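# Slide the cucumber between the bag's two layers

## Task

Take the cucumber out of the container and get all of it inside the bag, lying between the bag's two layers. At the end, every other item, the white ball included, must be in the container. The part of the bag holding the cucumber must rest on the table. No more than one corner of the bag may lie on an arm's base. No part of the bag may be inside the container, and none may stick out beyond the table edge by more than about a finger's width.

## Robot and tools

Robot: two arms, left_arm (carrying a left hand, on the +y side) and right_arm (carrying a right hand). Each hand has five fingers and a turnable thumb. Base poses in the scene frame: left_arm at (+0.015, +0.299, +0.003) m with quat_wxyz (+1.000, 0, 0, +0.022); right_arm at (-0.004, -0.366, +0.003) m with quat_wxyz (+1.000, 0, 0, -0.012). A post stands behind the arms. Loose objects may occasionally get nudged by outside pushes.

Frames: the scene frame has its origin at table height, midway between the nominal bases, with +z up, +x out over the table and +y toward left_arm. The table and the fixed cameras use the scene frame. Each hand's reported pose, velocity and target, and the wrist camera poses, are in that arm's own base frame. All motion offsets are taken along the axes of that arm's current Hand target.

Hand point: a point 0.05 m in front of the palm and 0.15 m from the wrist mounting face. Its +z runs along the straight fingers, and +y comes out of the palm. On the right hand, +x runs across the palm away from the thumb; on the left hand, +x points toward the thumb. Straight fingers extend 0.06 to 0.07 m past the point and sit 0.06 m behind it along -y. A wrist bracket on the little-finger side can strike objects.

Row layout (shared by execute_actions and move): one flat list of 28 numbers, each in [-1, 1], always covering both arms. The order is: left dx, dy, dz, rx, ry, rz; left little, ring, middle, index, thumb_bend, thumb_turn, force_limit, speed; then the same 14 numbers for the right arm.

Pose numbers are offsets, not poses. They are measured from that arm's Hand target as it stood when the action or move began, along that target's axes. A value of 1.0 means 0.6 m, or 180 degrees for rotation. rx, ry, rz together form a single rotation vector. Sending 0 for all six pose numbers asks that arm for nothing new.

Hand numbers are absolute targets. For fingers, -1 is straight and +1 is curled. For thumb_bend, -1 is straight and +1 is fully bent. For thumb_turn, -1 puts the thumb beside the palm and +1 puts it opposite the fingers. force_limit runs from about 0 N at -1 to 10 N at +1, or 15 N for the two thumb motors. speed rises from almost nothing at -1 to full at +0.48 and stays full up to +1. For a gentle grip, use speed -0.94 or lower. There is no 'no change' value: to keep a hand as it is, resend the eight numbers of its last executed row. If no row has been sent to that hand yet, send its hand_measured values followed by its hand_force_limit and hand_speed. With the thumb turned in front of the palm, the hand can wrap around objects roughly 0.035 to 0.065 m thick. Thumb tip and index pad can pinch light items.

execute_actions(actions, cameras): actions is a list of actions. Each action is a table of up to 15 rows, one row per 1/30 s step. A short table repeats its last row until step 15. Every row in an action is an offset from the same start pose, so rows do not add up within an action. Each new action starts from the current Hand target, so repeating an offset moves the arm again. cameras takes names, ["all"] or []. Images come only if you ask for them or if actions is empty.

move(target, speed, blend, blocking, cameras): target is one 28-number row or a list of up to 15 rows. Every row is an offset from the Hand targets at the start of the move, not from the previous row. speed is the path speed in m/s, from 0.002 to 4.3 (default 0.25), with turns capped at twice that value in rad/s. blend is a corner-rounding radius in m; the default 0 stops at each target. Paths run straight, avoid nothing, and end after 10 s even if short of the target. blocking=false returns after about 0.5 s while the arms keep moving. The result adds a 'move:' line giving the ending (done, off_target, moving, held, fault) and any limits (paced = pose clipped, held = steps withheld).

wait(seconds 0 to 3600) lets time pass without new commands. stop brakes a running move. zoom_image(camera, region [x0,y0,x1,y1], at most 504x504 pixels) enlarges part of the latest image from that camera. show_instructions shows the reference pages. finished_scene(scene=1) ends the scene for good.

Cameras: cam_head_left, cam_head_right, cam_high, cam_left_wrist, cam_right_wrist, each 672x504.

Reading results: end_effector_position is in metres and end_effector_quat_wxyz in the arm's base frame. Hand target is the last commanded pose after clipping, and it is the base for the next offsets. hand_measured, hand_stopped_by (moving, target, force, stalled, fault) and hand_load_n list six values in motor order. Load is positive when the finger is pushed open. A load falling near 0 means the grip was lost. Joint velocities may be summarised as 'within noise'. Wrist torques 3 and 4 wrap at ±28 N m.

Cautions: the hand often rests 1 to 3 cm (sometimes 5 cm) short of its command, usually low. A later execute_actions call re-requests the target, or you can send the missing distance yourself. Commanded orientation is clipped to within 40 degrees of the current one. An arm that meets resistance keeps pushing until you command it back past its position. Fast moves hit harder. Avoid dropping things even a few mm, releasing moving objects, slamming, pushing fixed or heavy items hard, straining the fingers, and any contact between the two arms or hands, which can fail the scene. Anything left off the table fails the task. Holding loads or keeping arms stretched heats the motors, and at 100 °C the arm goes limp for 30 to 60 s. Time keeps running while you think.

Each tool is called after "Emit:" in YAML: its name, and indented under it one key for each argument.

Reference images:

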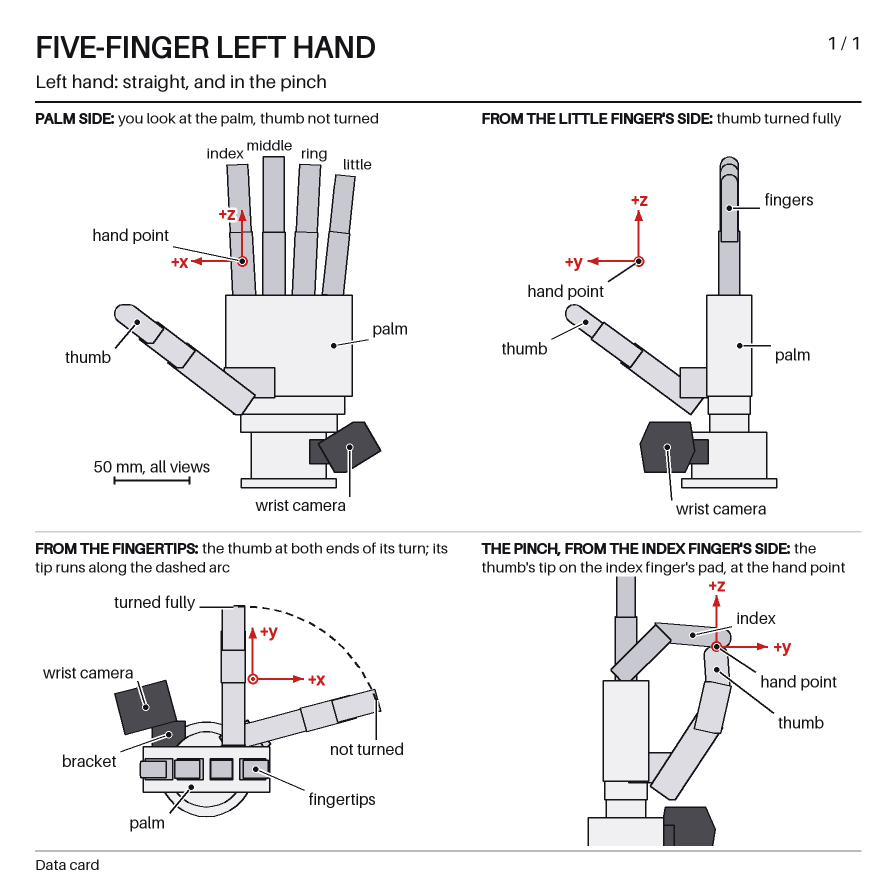

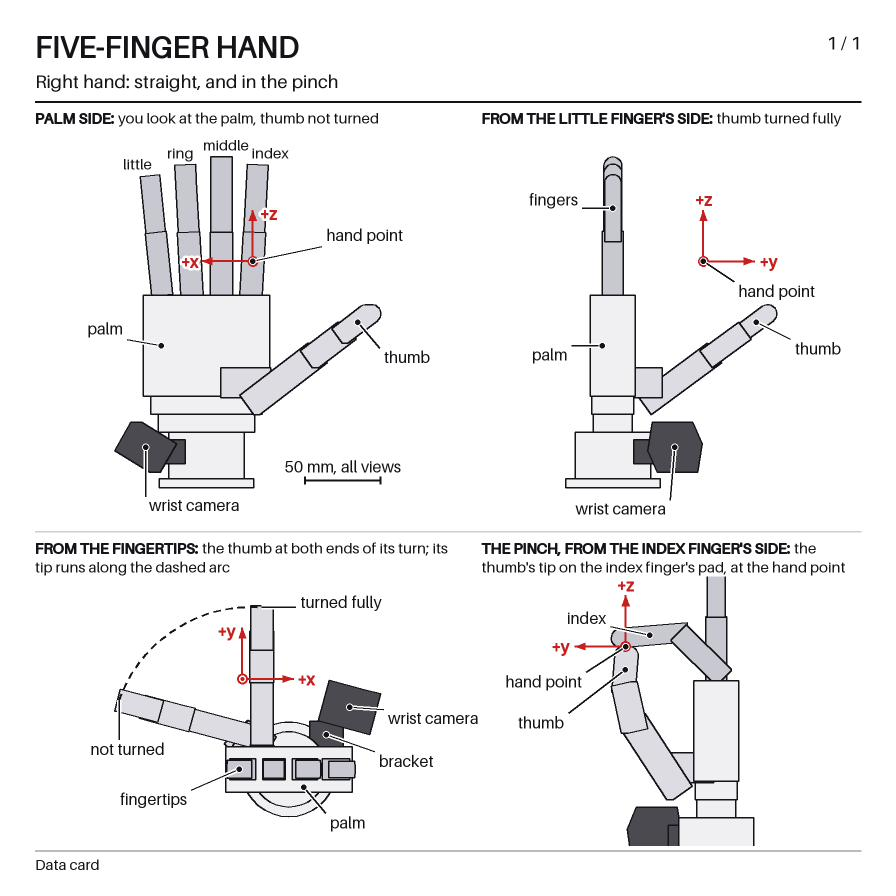

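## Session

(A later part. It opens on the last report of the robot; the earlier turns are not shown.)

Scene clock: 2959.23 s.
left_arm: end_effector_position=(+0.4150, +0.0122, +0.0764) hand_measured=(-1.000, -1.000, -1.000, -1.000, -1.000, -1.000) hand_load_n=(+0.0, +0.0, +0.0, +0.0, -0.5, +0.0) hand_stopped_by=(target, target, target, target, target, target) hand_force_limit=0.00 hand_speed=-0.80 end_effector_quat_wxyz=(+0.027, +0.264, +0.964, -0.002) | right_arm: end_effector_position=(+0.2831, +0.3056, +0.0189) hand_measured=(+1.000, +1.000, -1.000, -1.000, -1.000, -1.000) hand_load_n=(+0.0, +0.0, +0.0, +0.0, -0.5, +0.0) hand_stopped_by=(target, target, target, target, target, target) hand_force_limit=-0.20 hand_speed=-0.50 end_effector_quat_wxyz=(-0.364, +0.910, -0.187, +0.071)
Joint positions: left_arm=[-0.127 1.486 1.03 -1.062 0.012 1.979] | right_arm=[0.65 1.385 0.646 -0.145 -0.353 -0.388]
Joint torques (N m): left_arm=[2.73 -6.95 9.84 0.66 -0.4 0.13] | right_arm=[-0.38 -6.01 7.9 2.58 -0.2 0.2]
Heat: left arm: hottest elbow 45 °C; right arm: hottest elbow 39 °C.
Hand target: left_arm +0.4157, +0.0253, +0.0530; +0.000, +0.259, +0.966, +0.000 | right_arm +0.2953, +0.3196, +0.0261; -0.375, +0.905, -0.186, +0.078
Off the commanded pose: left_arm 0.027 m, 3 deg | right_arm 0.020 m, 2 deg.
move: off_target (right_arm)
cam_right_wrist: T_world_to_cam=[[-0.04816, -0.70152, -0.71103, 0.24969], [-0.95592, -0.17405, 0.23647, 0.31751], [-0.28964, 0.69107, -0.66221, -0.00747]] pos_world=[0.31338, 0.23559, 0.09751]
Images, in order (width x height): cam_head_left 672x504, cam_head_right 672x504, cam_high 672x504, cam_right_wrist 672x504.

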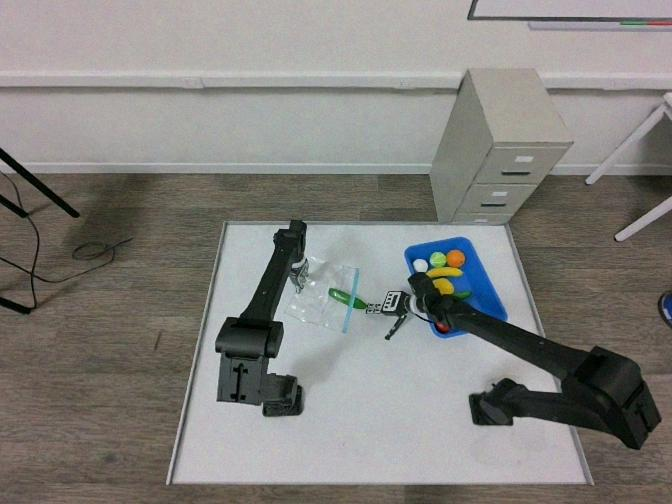

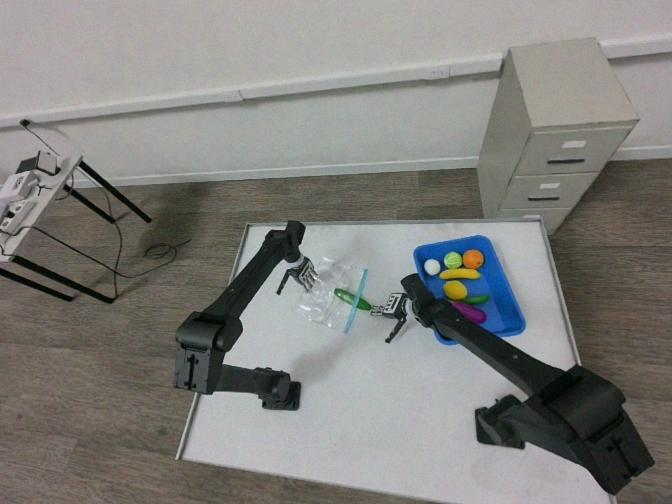

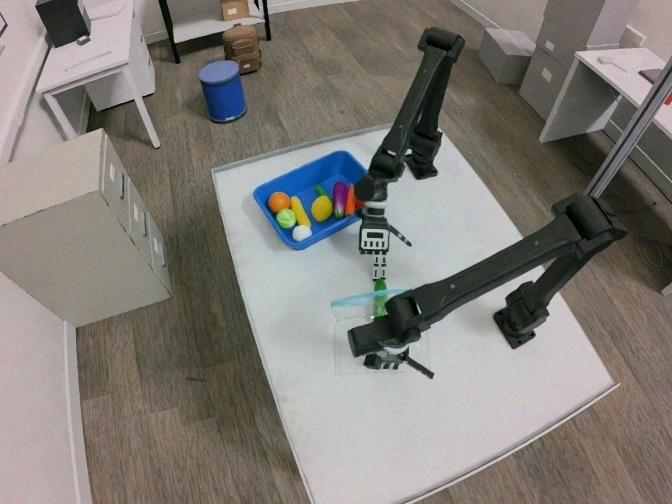

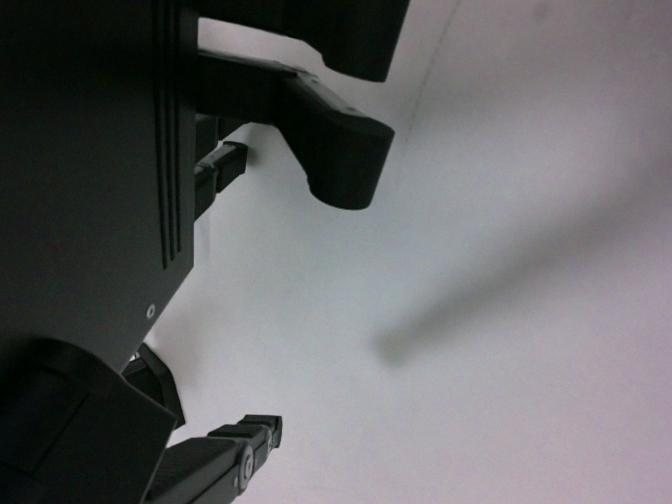

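Emit:
move:
  target: [0,0,0,0,0,0,-1,-1,-1,-1,-1,-1,0,-0.8,0.005,-0.033,0.0142,0,0,0,1,1,-1,-1,-1,-1,-0.2,-0.5]
  speed: 0.03
  cameras: ["cam_head_right","cam_high","cam_head_left"]

Emit:
zoom_image:
  camera: "cam_head_left"
  region: [320, 260, 420, 350]

Emit:
zoom_image:
  camera: "cam_high"
  region: [330, 220, 450, 320]

Scene clock: 2973.43 s.
left_arm: end_effector_position=(+0.4150, +0.0122, +0.0764) hand_measured=(-1.000, -1.000, -1.000, -1.000, -1.000, -1.000) hand_load_n=(+0.0, +0.0, +0.5, +0.0, +0.0, +0.0) hand_stopped_by=(target, target, target, target, target, target) hand_force_limit=0.00 hand_speed=-0.80 end_effector_quat_wxyz=(+0.027, +0.264, +0.964, -0.002) | right_arm: end_effector_position=(+0.2965, +0.3243, +0.0254) hand_measured=(+1.000, +1.000, -1.000, -1.000, -1.000, -1.000) hand_load_n=(+0.0, +0.0, +0.0, -0.5, +0.0, -0.5) hand_stopped_by=(target, target, target, target, target, target) hand_force_limit=-0.20 hand_speed=-0.50 end_effector_quat_wxyz=(-0.368, +0.908, -0.185, +0.075)
Joint positions: left_arm=[-0.127 1.486 1.03 -1.062 0.012 1.979] | right_arm=[0.669 1.421 0.701 -0.145 -0.339 -0.374]
Joint torques (N m): left_arm=[3.08 -7.24 9.81 0.61 -0.41 0.15] | right_arm=[-0.73 -7.71 8.29 1.59 -0.24 0.23]
Heat: left arm: hottest elbow 45 °C; right arm: hottest elbow 39 °C.
Hand target: left_arm +0.4157, +0.0253, +0.0530; +0.000, +0.259, +0.966, +0.000 | right_arm +0.3059, +0.3368, +0.0342; -0.375, +0.905, -0.186, +0.078
Off the commanded pose: left_arm 0.027 m, 3 deg | right_arm 0.018 m, 1 deg.
move: off_target (right_arm)
Images, in order (width x height): cam_head_left 672x504, cam_head_right 672x504, cam_high 672x504.

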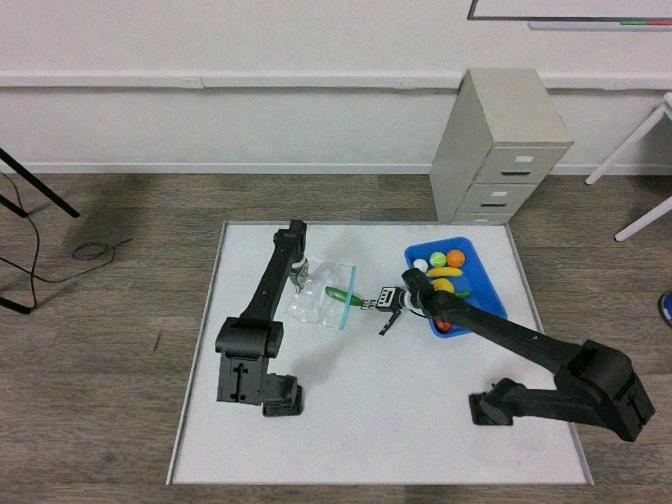

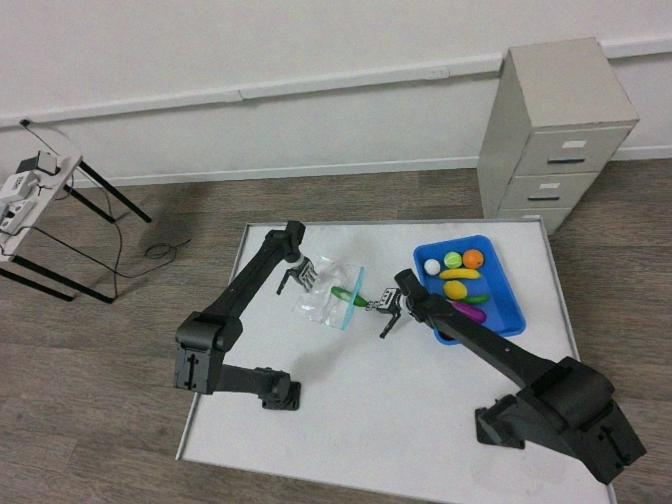

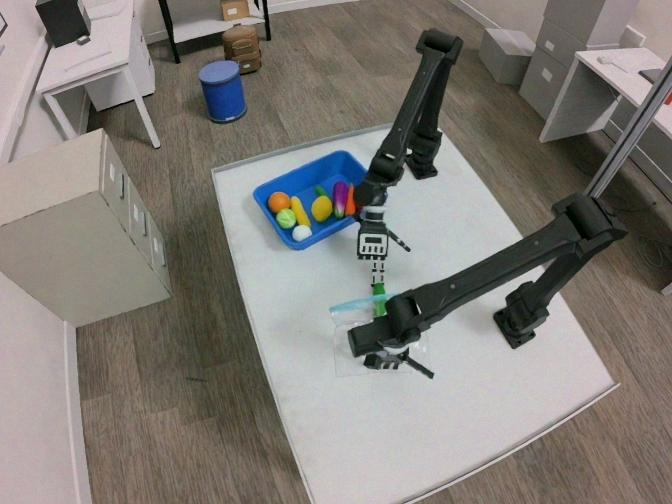

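Scaled by 5.040.

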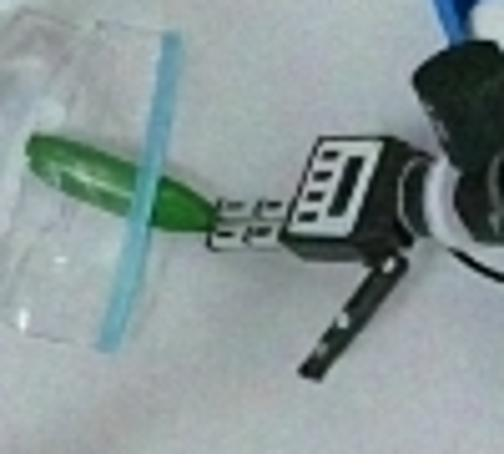

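Scaled by 4.200.

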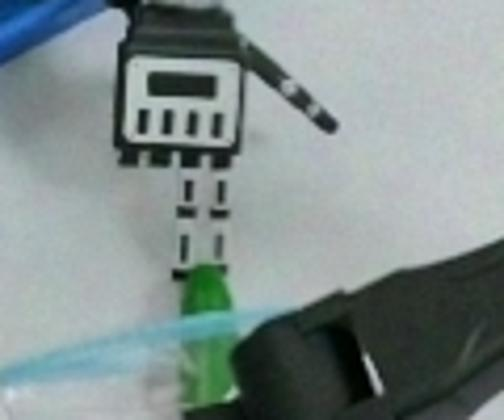

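Emit:
move:
  target: [0,0,0,0,0,0,-1,-1,-1,-1,-1,-1,0,-0.8,0,0.0354,-0.0354,0,0,0,1,1,-1,-1,-1,-1,-0.2,-0.5]
  speed: 0.05

Emit:
move:
  target: [0,0,-0.1667,0,0,0,-1,-1,-1,-1,-1,-1,0,-0.8,0,0,0,0,0,0,1,1,-1,-1,-1,-1,-0.2,-0.5]
  speed: 0.1
  cameras: ["cam_head_right","cam_high","cam_head_left","cam_left_wrist"]

Scene clock: 3058.80 s.
left_arm: end_effector_position=(+0.4150, +0.0122, +0.0764) hand_measured=(-1.000, -1.000, -1.000, -1.000, -1.000, -1.000) hand_load_n=(+0.0, +0.5, +0.0, +0.0, +0.0, +0.0) hand_stopped_by=(target, target, target, target, target, target) hand_force_limit=0.00 hand_speed=-0.80 end_effector_quat_wxyz=(+0.027, +0.264, +0.964, -0.002) | right_arm: end_effector_position=(+0.2917, +0.3119, +0.0286) hand_measured=(+1.000, +1.000, -1.000, -1.000, -1.000, -1.000) hand_load_n=(+0.0, +0.0, +0.0, +0.0, +0.0, +0.0) hand_stopped_by=(target, target, target, target, target, target) hand_force_limit=-0.20 hand_speed=-0.50 end_effector_quat_wxyz=(-0.372, +0.905, -0.191, +0.072)
Joint positions: left_arm=[-0.127 1.486 1.03 -1.062 0.012 1.979] | right_arm=[0.644 1.385 0.672 -0.152 -0.361 -0.377]
Joint torques (N m): left_arm=[2.73 -7.47 9.8 0.58 -0.41 0.13] | right_arm=[-1.85 -8.53 5.75 1.52 -0.36 -0.14]
Heat: left arm: hottest elbow 45 °C; right arm: hottest elbow 41 °C.
Hand target: left_arm +0.4157, +0.0253, +0.0530; +0.000, +0.259, +0.966, +0.000 | right_arm +0.2940, +0.3092, +0.0342; -0.375, +0.905, -0.186, +0.078
Off the commanded pose: left_arm 0.027 m, 3 deg | right_arm 0.007 m, 1 deg.
move: done

Scene clock: 3060.43 s.
left_arm: end_effector_position=(+0.4001, +0.0206, +0.1356) hand_measured=(-1.000, -1.000, -1.000, -1.000, -1.000, -1.000) hand_load_n=(+0.0, +0.0, +0.0, +0.0, +0.0, +0.0) hand_stopped_by=(target, target, target, target, target, target) hand_force_limit=0.00 hand_speed=-0.80 end_effector_quat_wxyz=(-0.020, +0.261, +0.965, -0.003) | right_arm: end_effector_position=(+0.2917, +0.3118, +0.0285) hand_measured=(+1.000, +1.000, -1.000, -1.000, -1.000, -1.000) hand_load_n=(+0.0, +0.5, +0.0, +0.0, +0.0, +0.0) hand_stopped_by=(target, target, target, target, target, target) hand_force_limit=-0.20 hand_speed=-0.50 end_effector_quat_wxyz=(-0.372, +0.905, -0.191, +0.072)
Joint positions: left_arm=[-0.116 1.452 1.157 -1.316 0.001 1.982] | right_arm=[0.644 1.385 0.672 -0.152 -0.361 -0.377]
Joint torques (N m): left_arm=[2.2 -12.4 14.09 -0.29 -0.07 0.09] | right_arm=[-1.61 -8.76 5.76 1.39 -0.34 -0.13]
Heat: left arm: hottest elbow 45 °C; right arm: hottest elbow 41 °C.
Hand target: left_arm +0.4158, +0.0253, +0.1531; +0.000, +0.259, +0.966, +0.000 | right_arm +0.2939, +0.3092, +0.0342; -0.375, +0.905, -0.186, +0.077
Off the commanded pose: left_arm 0.024 m, 2 deg | right_arm 0.007 m, 1 deg.
move: off_target (left_arm)
cam_left_wrist: T_world_to_cam=[[-0.66858, -0.74206, 0.04842, 0.27176], [-0.61591, 0.58905, 0.52314, 0.16729], [-0.41672, 0.31994, -0.85087, 0.3915]] pos_world=[0.44787, -0.02214, 0.23244]
Images, in order (width x height): cam_head_left 672x504, cam_head_right 672x504, cam_high 672x504, cam_left_wrist 672x504.

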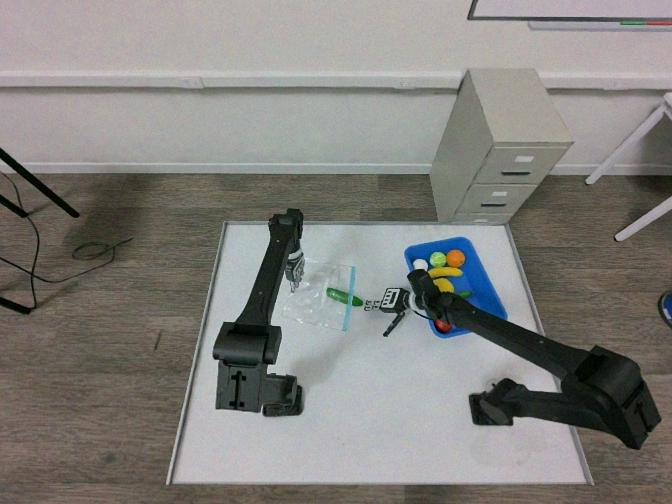

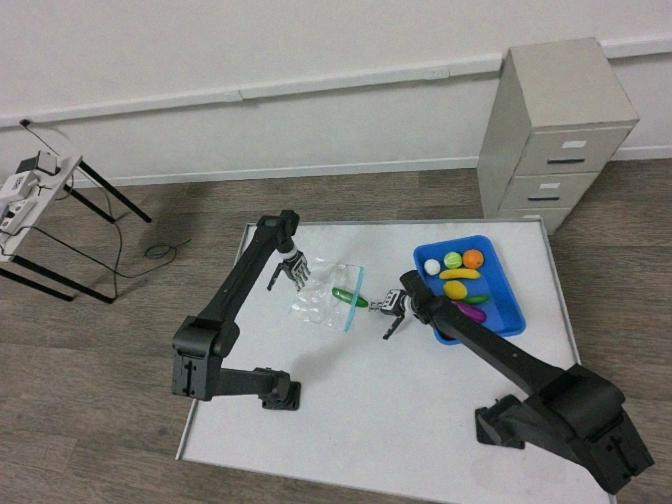

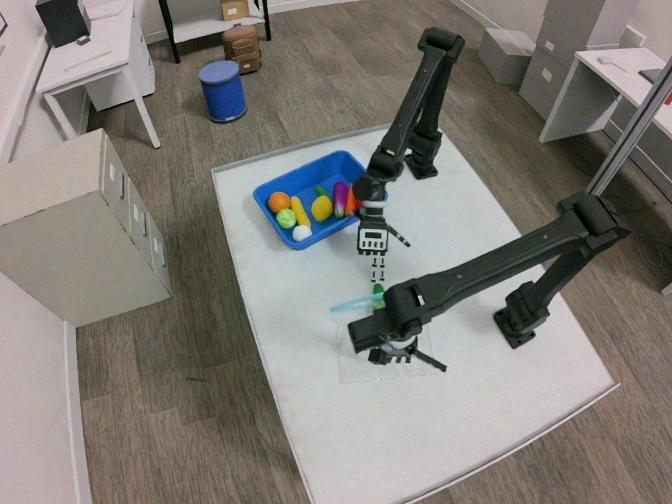

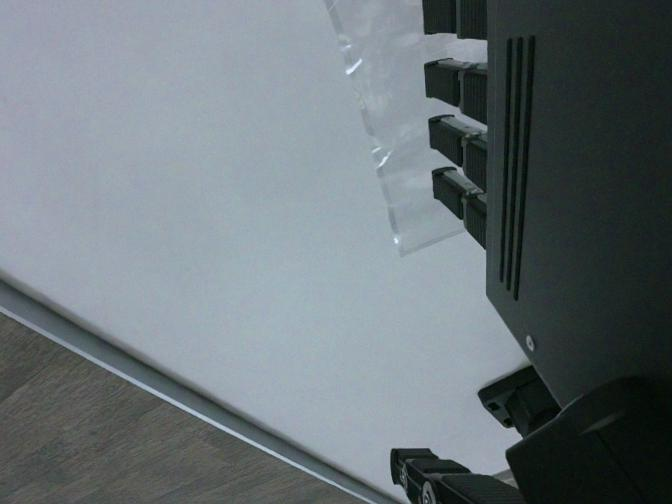

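Emit:
move:
  target: [-0.0375,-0.2748,0,0,0.0311,0,-1,1,1,-1,-1,-1,0,-0.6,0,0,0,0,0,0,1,1,-1,-1,-1,-1,-0.2,-0.5]
  speed: 0.12
  cameras: ["cam_head_right","cam_high","cam_head_left","cam_left_wrist"]

Emit:
zoom_image:
  camera: "cam_head_left"
  region: [280, 240, 420, 350]

Emit:
zoom_image:
  camera: "cam_head_right"
  region: [280, 240, 420, 350]

Scene clock: 3074.60 s.
left_arm: end_effector_position=(+0.3408, -0.1170, +0.1442) hand_measured=(-1.000, +1.000, +1.000, -1.000, -1.000, -1.000) hand_load_n=(+0.0, +0.0, +0.5, +0.0, +0.0, +0.0) hand_stopped_by=(target, target, target, target, target, target) hand_force_limit=0.00 hand_speed=-0.60 end_effector_quat_wxyz=(-0.057, +0.258, +0.964, +0.014) | right_arm: end_effector_position=(+0.2917, +0.3118, +0.0285) hand_measured=(+1.000, +1.000, -1.000, -1.000, -1.000, -1.000) hand_load_n=(+0.0, +0.0, +0.0, +0.0, +0.0, +0.0) hand_stopped_by=(target, target, target, target, target, target) hand_force_limit=-0.20 hand_speed=-0.50 end_effector_quat_wxyz=(-0.372, +0.905, -0.191, +0.072)
Joint positions: left_arm=[-0.499 1.465 1.18 -1.404 0 1.594] | right_arm=[0.644 1.385 0.672 -0.152 -0.361 -0.377]
Joint torques (N m): left_arm=[-0.44 -10.58 14.23 -0.44 -0.04 -0.11] | right_arm=[-1.9 -8.64 5.78 1.46 -0.36 -0.16]
Heat: left arm: hottest elbow 45 °C; right arm: hottest elbow 40 °C.
Hand target: left_arm +0.3529, -0.1288, +0.1530; -0.047, +0.258, +0.965, +0.013 | right_arm +0.2939, +0.3092, +0.0342; -0.375, +0.905, -0.186, +0.077
Off the commanded pose: left_arm 0.019 m, 1 deg | right_arm 0.007 m, 1 deg.
move: off_target (left_arm)
cam_left_wrist: T_world_to_cam=[[-0.66218, -0.74762, 0.05083, 0.12657], [-0.58332, 0.55686, 0.59131, 0.18269], [-0.47038, 0.3619, -0.80484, 0.4347]] pos_world=[0.39486, -0.16442, 0.23541]
Images, in order (width x height): cam_head_left 672x504, cam_head_right 672x504, cam_high 672x504, cam_left_wrist 672x504.

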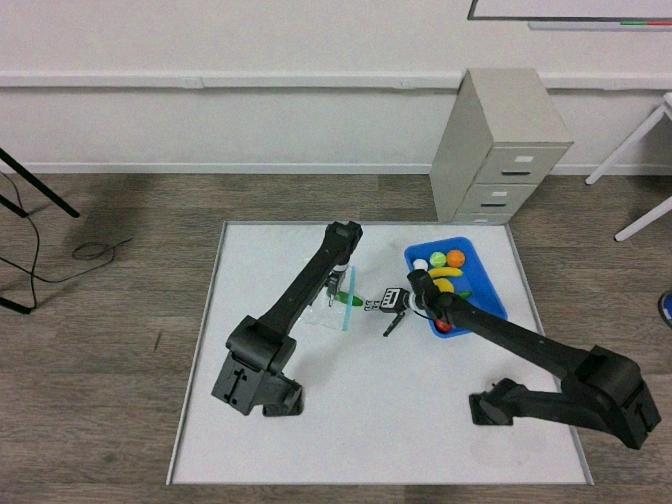

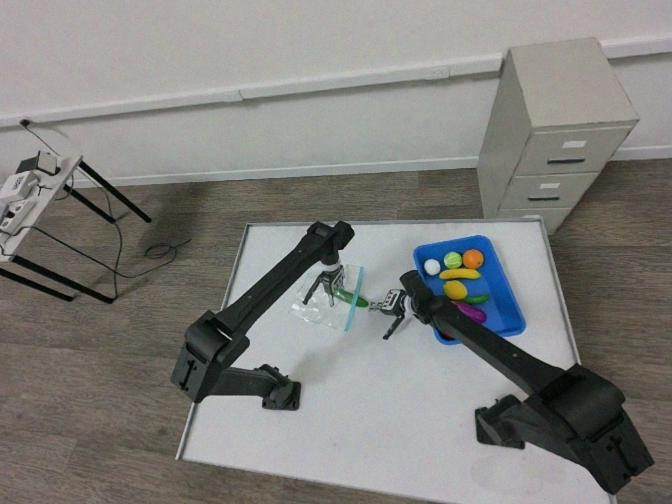

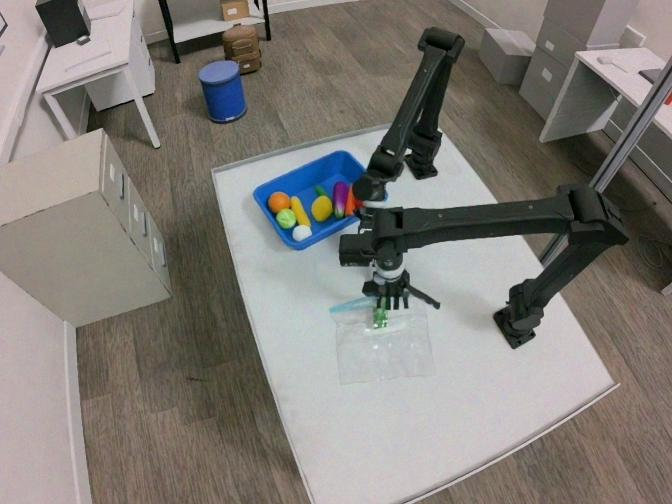

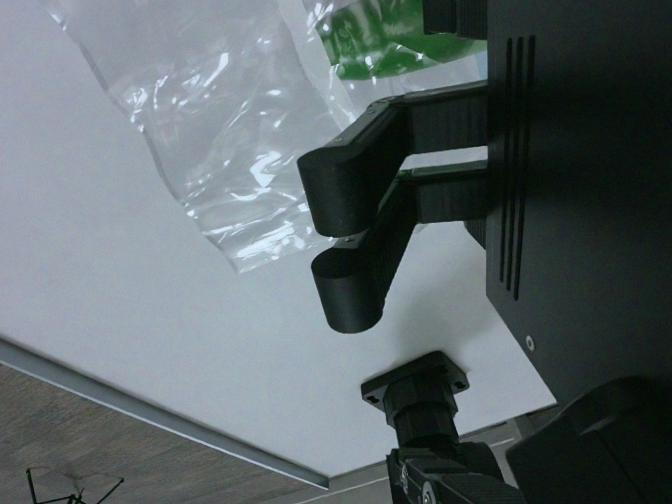

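Scaled by 3.600.

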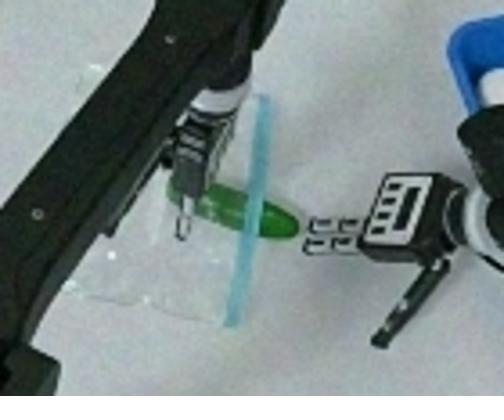

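Scaled by 3.600.

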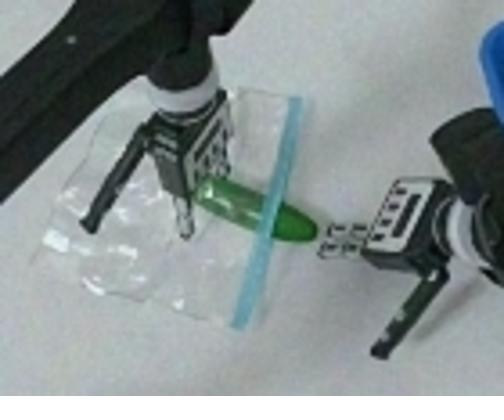

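Emit:
move:
  target: [-0.033,0.0037,0.0603,0,0,0,-1,1,1,-1,-1,-1,0,-0.6,0,0,0,0,0,0,1,1,-1,-1,-1,-1,-0.2,-0.5]
  speed: 0.08
  cameras: ["cam_head_right","cam_high","cam_head_left","cam_left_wrist"]

Emit:
zoom_image:
  camera: "cam_head_left"
  region: [300, 260, 400, 340]

Emit:
zoom_image:
  camera: "cam_head_right"
  region: [300, 260, 400, 340]

Emit:
zoom_image:
  camera: "cam_high"
  region: [320, 260, 450, 390]

Scene clock: 3103.20 s.
left_arm: end_effector_position=(+0.3587, -0.1267, +0.1143) hand_measured=(-1.000, +1.000, +1.000, -1.000, -1.000, -1.000) hand_load_n=(+0.0, +0.0, +0.0, +0.0, +0.0, +0.0) hand_stopped_by=(target, target, target, target, target, target) hand_force_limit=0.00 hand_speed=-0.60 end_effector_quat_wxyz=(-0.055, +0.258, +0.965, +0.013) | right_arm: end_effector_position=(+0.2917, +0.3118, +0.0285) hand_measured=(+1.000, +1.000, -1.000, -1.000, -1.000, -1.000) hand_load_n=(+0.0, +0.0, +0.0, +0.0, +0.0, -0.5) hand_stopped_by=(target, target, target, target, target, target) hand_force_limit=-0.20 hand_speed=-0.50 end_effector_quat_wxyz=(-0.372, +0.905, -0.191, +0.072)
Joint positions: left_arm=[-0.499 1.538 1.18 -1.326 0 1.594] | right_arm=[0.644 1.385 0.672 -0.152 -0.361 -0.377]
Joint torques (N m): left_arm=[-0.03 -11.63 11.9 0.12 -0.03 -0.08] | right_arm=[-1.9 -8.76 5.76 1.39 -0.35 -0.15]
Heat: left arm: hottest elbow 46 °C; right arm: hottest elbow 39 °C.
Hand target: left_arm +0.3680, -0.1349, +0.1152; -0.047, +0.258, +0.965, +0.013 | right_arm +0.2939, +0.3092, +0.0342; -0.375, +0.905, -0.186, +0.077
Off the commanded pose: left_arm 0.012 m, 1 deg | right_arm 0.007 m, 1 deg.
move: off_target (left_arm)
cam_left_wrist: T_world_to_cam=[[-0.66212, -0.74775, 0.04979, 0.13265], [-0.58589, 0.55793, 0.58774, 0.21767], [-0.46726, 0.35998, -0.80751, 0.4216]] pos_world=[0.41236, -0.17402, 0.20591]
Images, in order (width x height): cam_head_left 672x504, cam_head_right 672x504, cam_high 672x504, cam_left_wrist 672x504.

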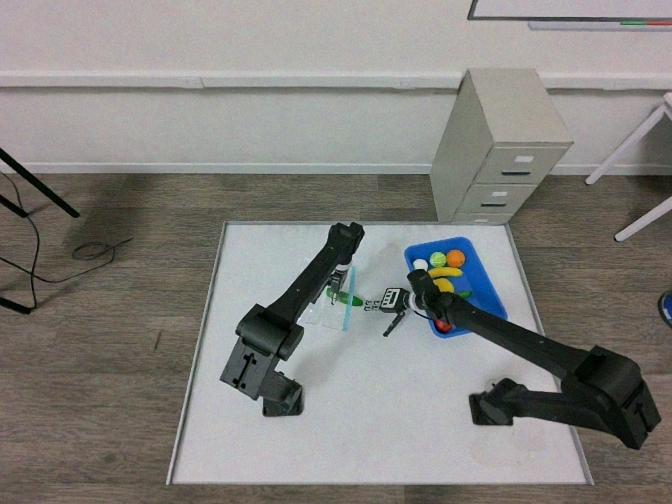

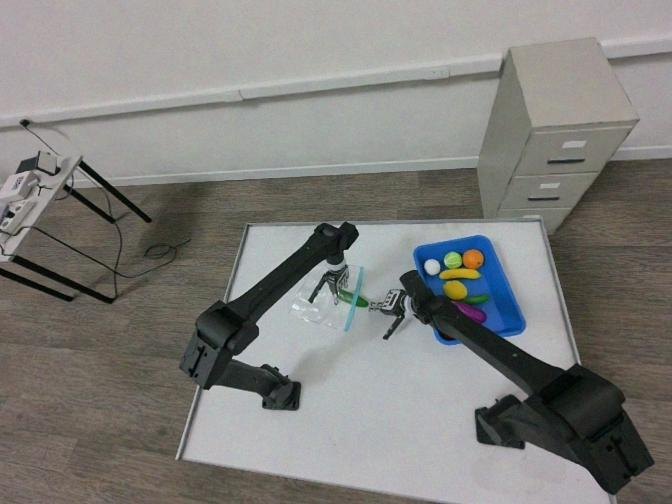

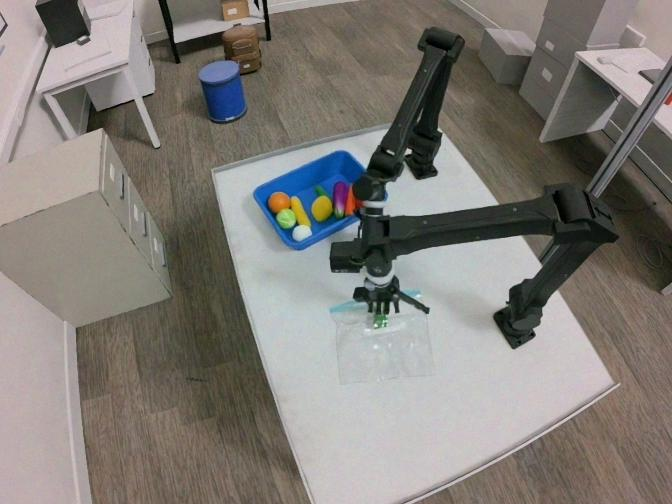

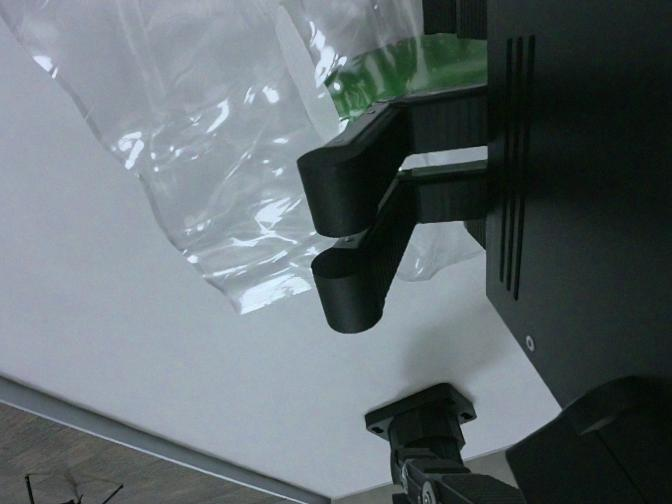

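Scaled by 5.040.

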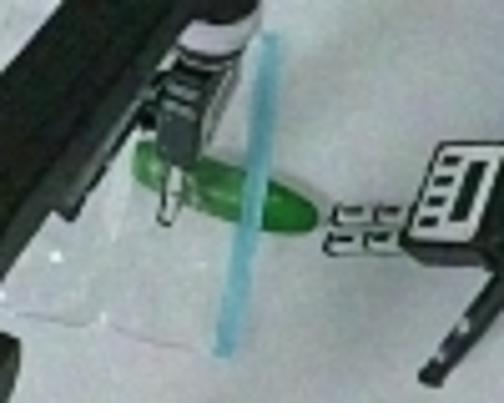

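Scaled by 5.040.

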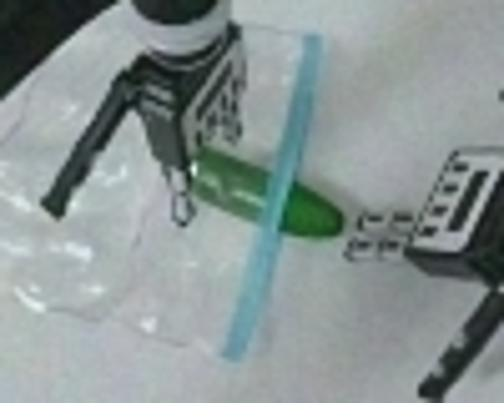

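Scaled by 3.877.

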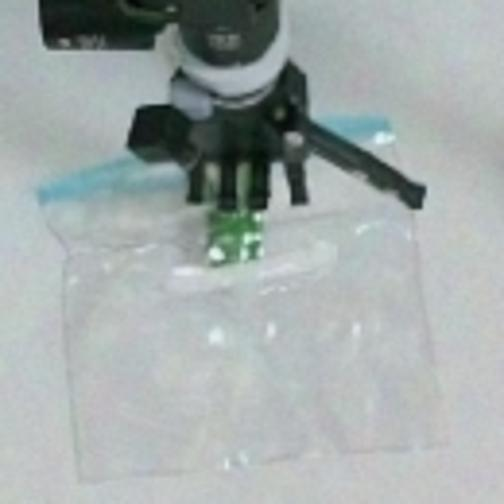

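Emit:
move:
  target: [-0.0269,-0.0115,0.0393,0,0,0,-1,1,1,-1,-1,-1,0,-0.6,0,0,0,0,0,0,1,1,-1,-1,-1,-1,-0.2,-0.5]
  speed: 0.05
  cameras: ["cam_head_right","cam_high","cam_head_left","cam_left_wrist"]

Emit:
zoom_image:
  camera: "cam_head_left"
  region: [300, 260, 400, 340]

Emit:
zoom_image:
  camera: "cam_head_right"
  region: [300, 260, 400, 340]

Emit:
zoom_image:
  camera: "cam_high"
  region: [320, 260, 450, 390]

Scene clock: 3177.27 s.
left_arm: end_effector_position=(+0.3691, -0.1356, +0.0913) hand_measured=(-1.000, +1.000, +1.000, -1.000, -1.000, -1.000) hand_load_n=(+0.0, +0.0, +0.0, +0.0, +0.0, +0.0) hand_stopped_by=(target, target, target, target, target, target) hand_force_limit=0.00 hand_speed=-0.60 end_effector_quat_wxyz=(-0.053, +0.256, +0.965, +0.014) | right_arm: end_effector_position=(+0.2917, +0.3118, +0.0285) hand_measured=(+1.000, +1.000, -1.000, -1.000, -1.000, -1.000) hand_load_n=(+0.0, +0.0, +0.0, +0.0, +0.0, +0.0) hand_stopped_by=(target, target, target, target, target, target) hand_force_limit=-0.20 hand_speed=-0.50 end_effector_quat_wxyz=(-0.372, +0.905, -0.191, +0.072)
Joint positions: left_arm=[-0.506 1.593 1.18 -1.268 0 1.583] | right_arm=[0.644 1.385 0.672 -0.152 -0.361 -0.377]
Joint torques (N m): left_arm=[-0.85 -12.28 11.63 0.28 0.01 -0.13] | right_arm=[-1.61 -8.7 5.75 1.39 -0.35 -0.15]
Heat: left arm: hottest elbow 46 °C; right arm: hottest elbow 38 °C.
Hand target: left_arm +0.3764, -0.1477, +0.0901; -0.047, +0.258, +0.965, +0.013 | right_arm +0.2939, +0.3092, +0.0342; -0.375, +0.905, -0.186, +0.077
Off the commanded pose: left_arm 0.014 m, 1 deg | right_arm 0.007 m, 1 deg.
move: off_target (left_arm)
cam_left_wrist: T_world_to_cam=[[-0.65887, -0.75073, 0.0479, 0.13254], [-0.59033, 0.55547, 0.58563, 0.24366], [-0.46626, 0.35758, -0.80916, 0.41049]] pos_world=[0.42256, -0.18263, 0.18311]
Images, in order (width x height): cam_head_left 672x504, cam_head_right 672x504, cam_high 672x504, cam_left_wrist 672x504.

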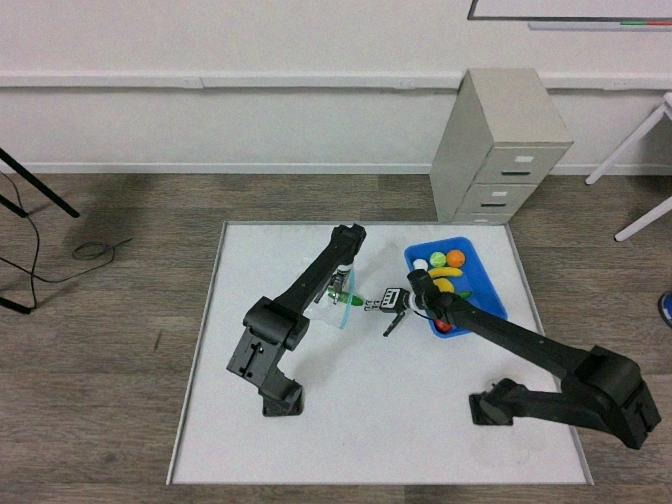

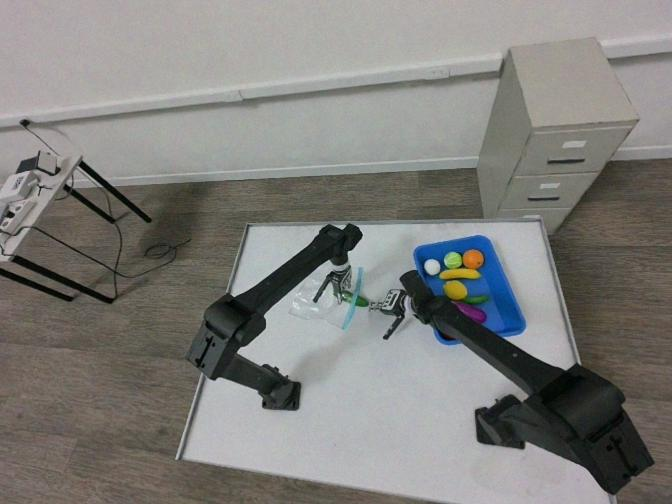

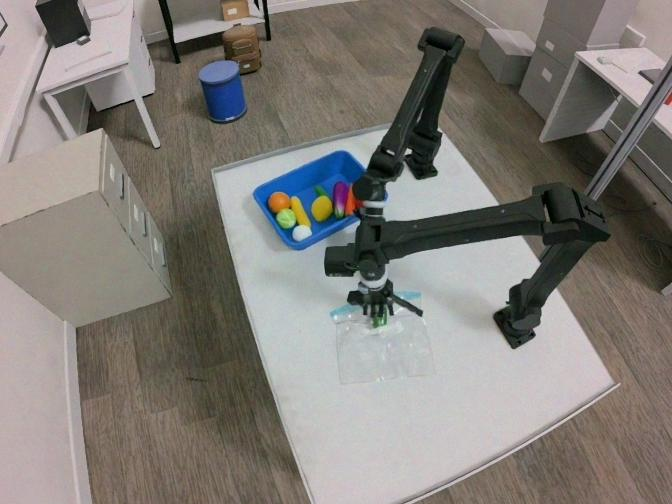

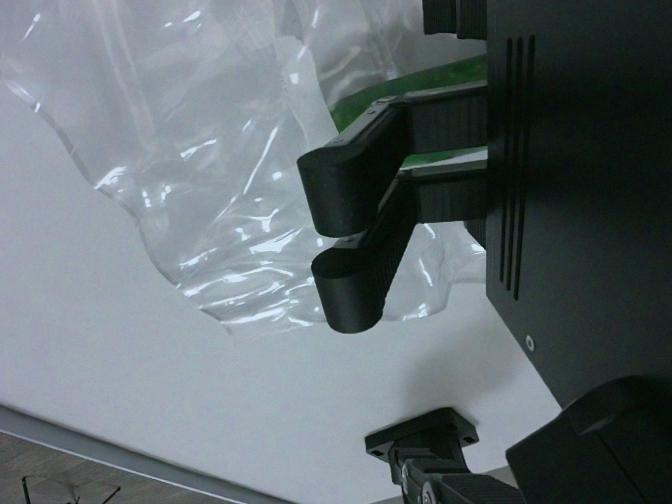

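Scaled by 5.040.

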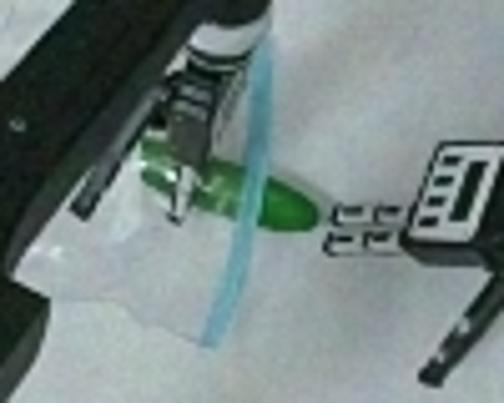

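Scaled by 5.040.

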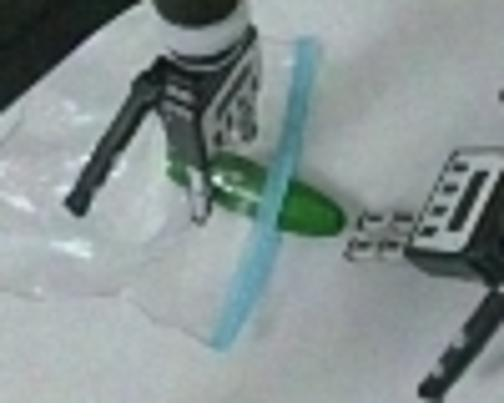

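Scaled by 3.877.

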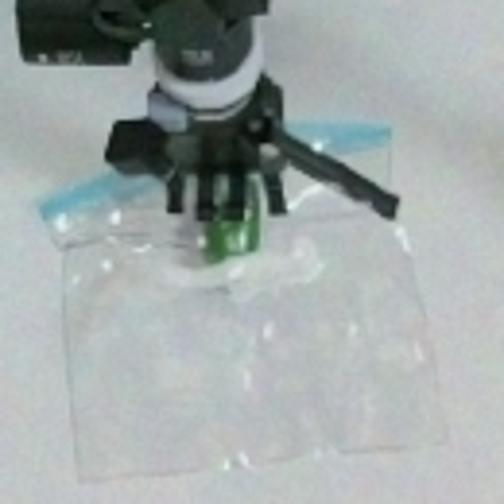

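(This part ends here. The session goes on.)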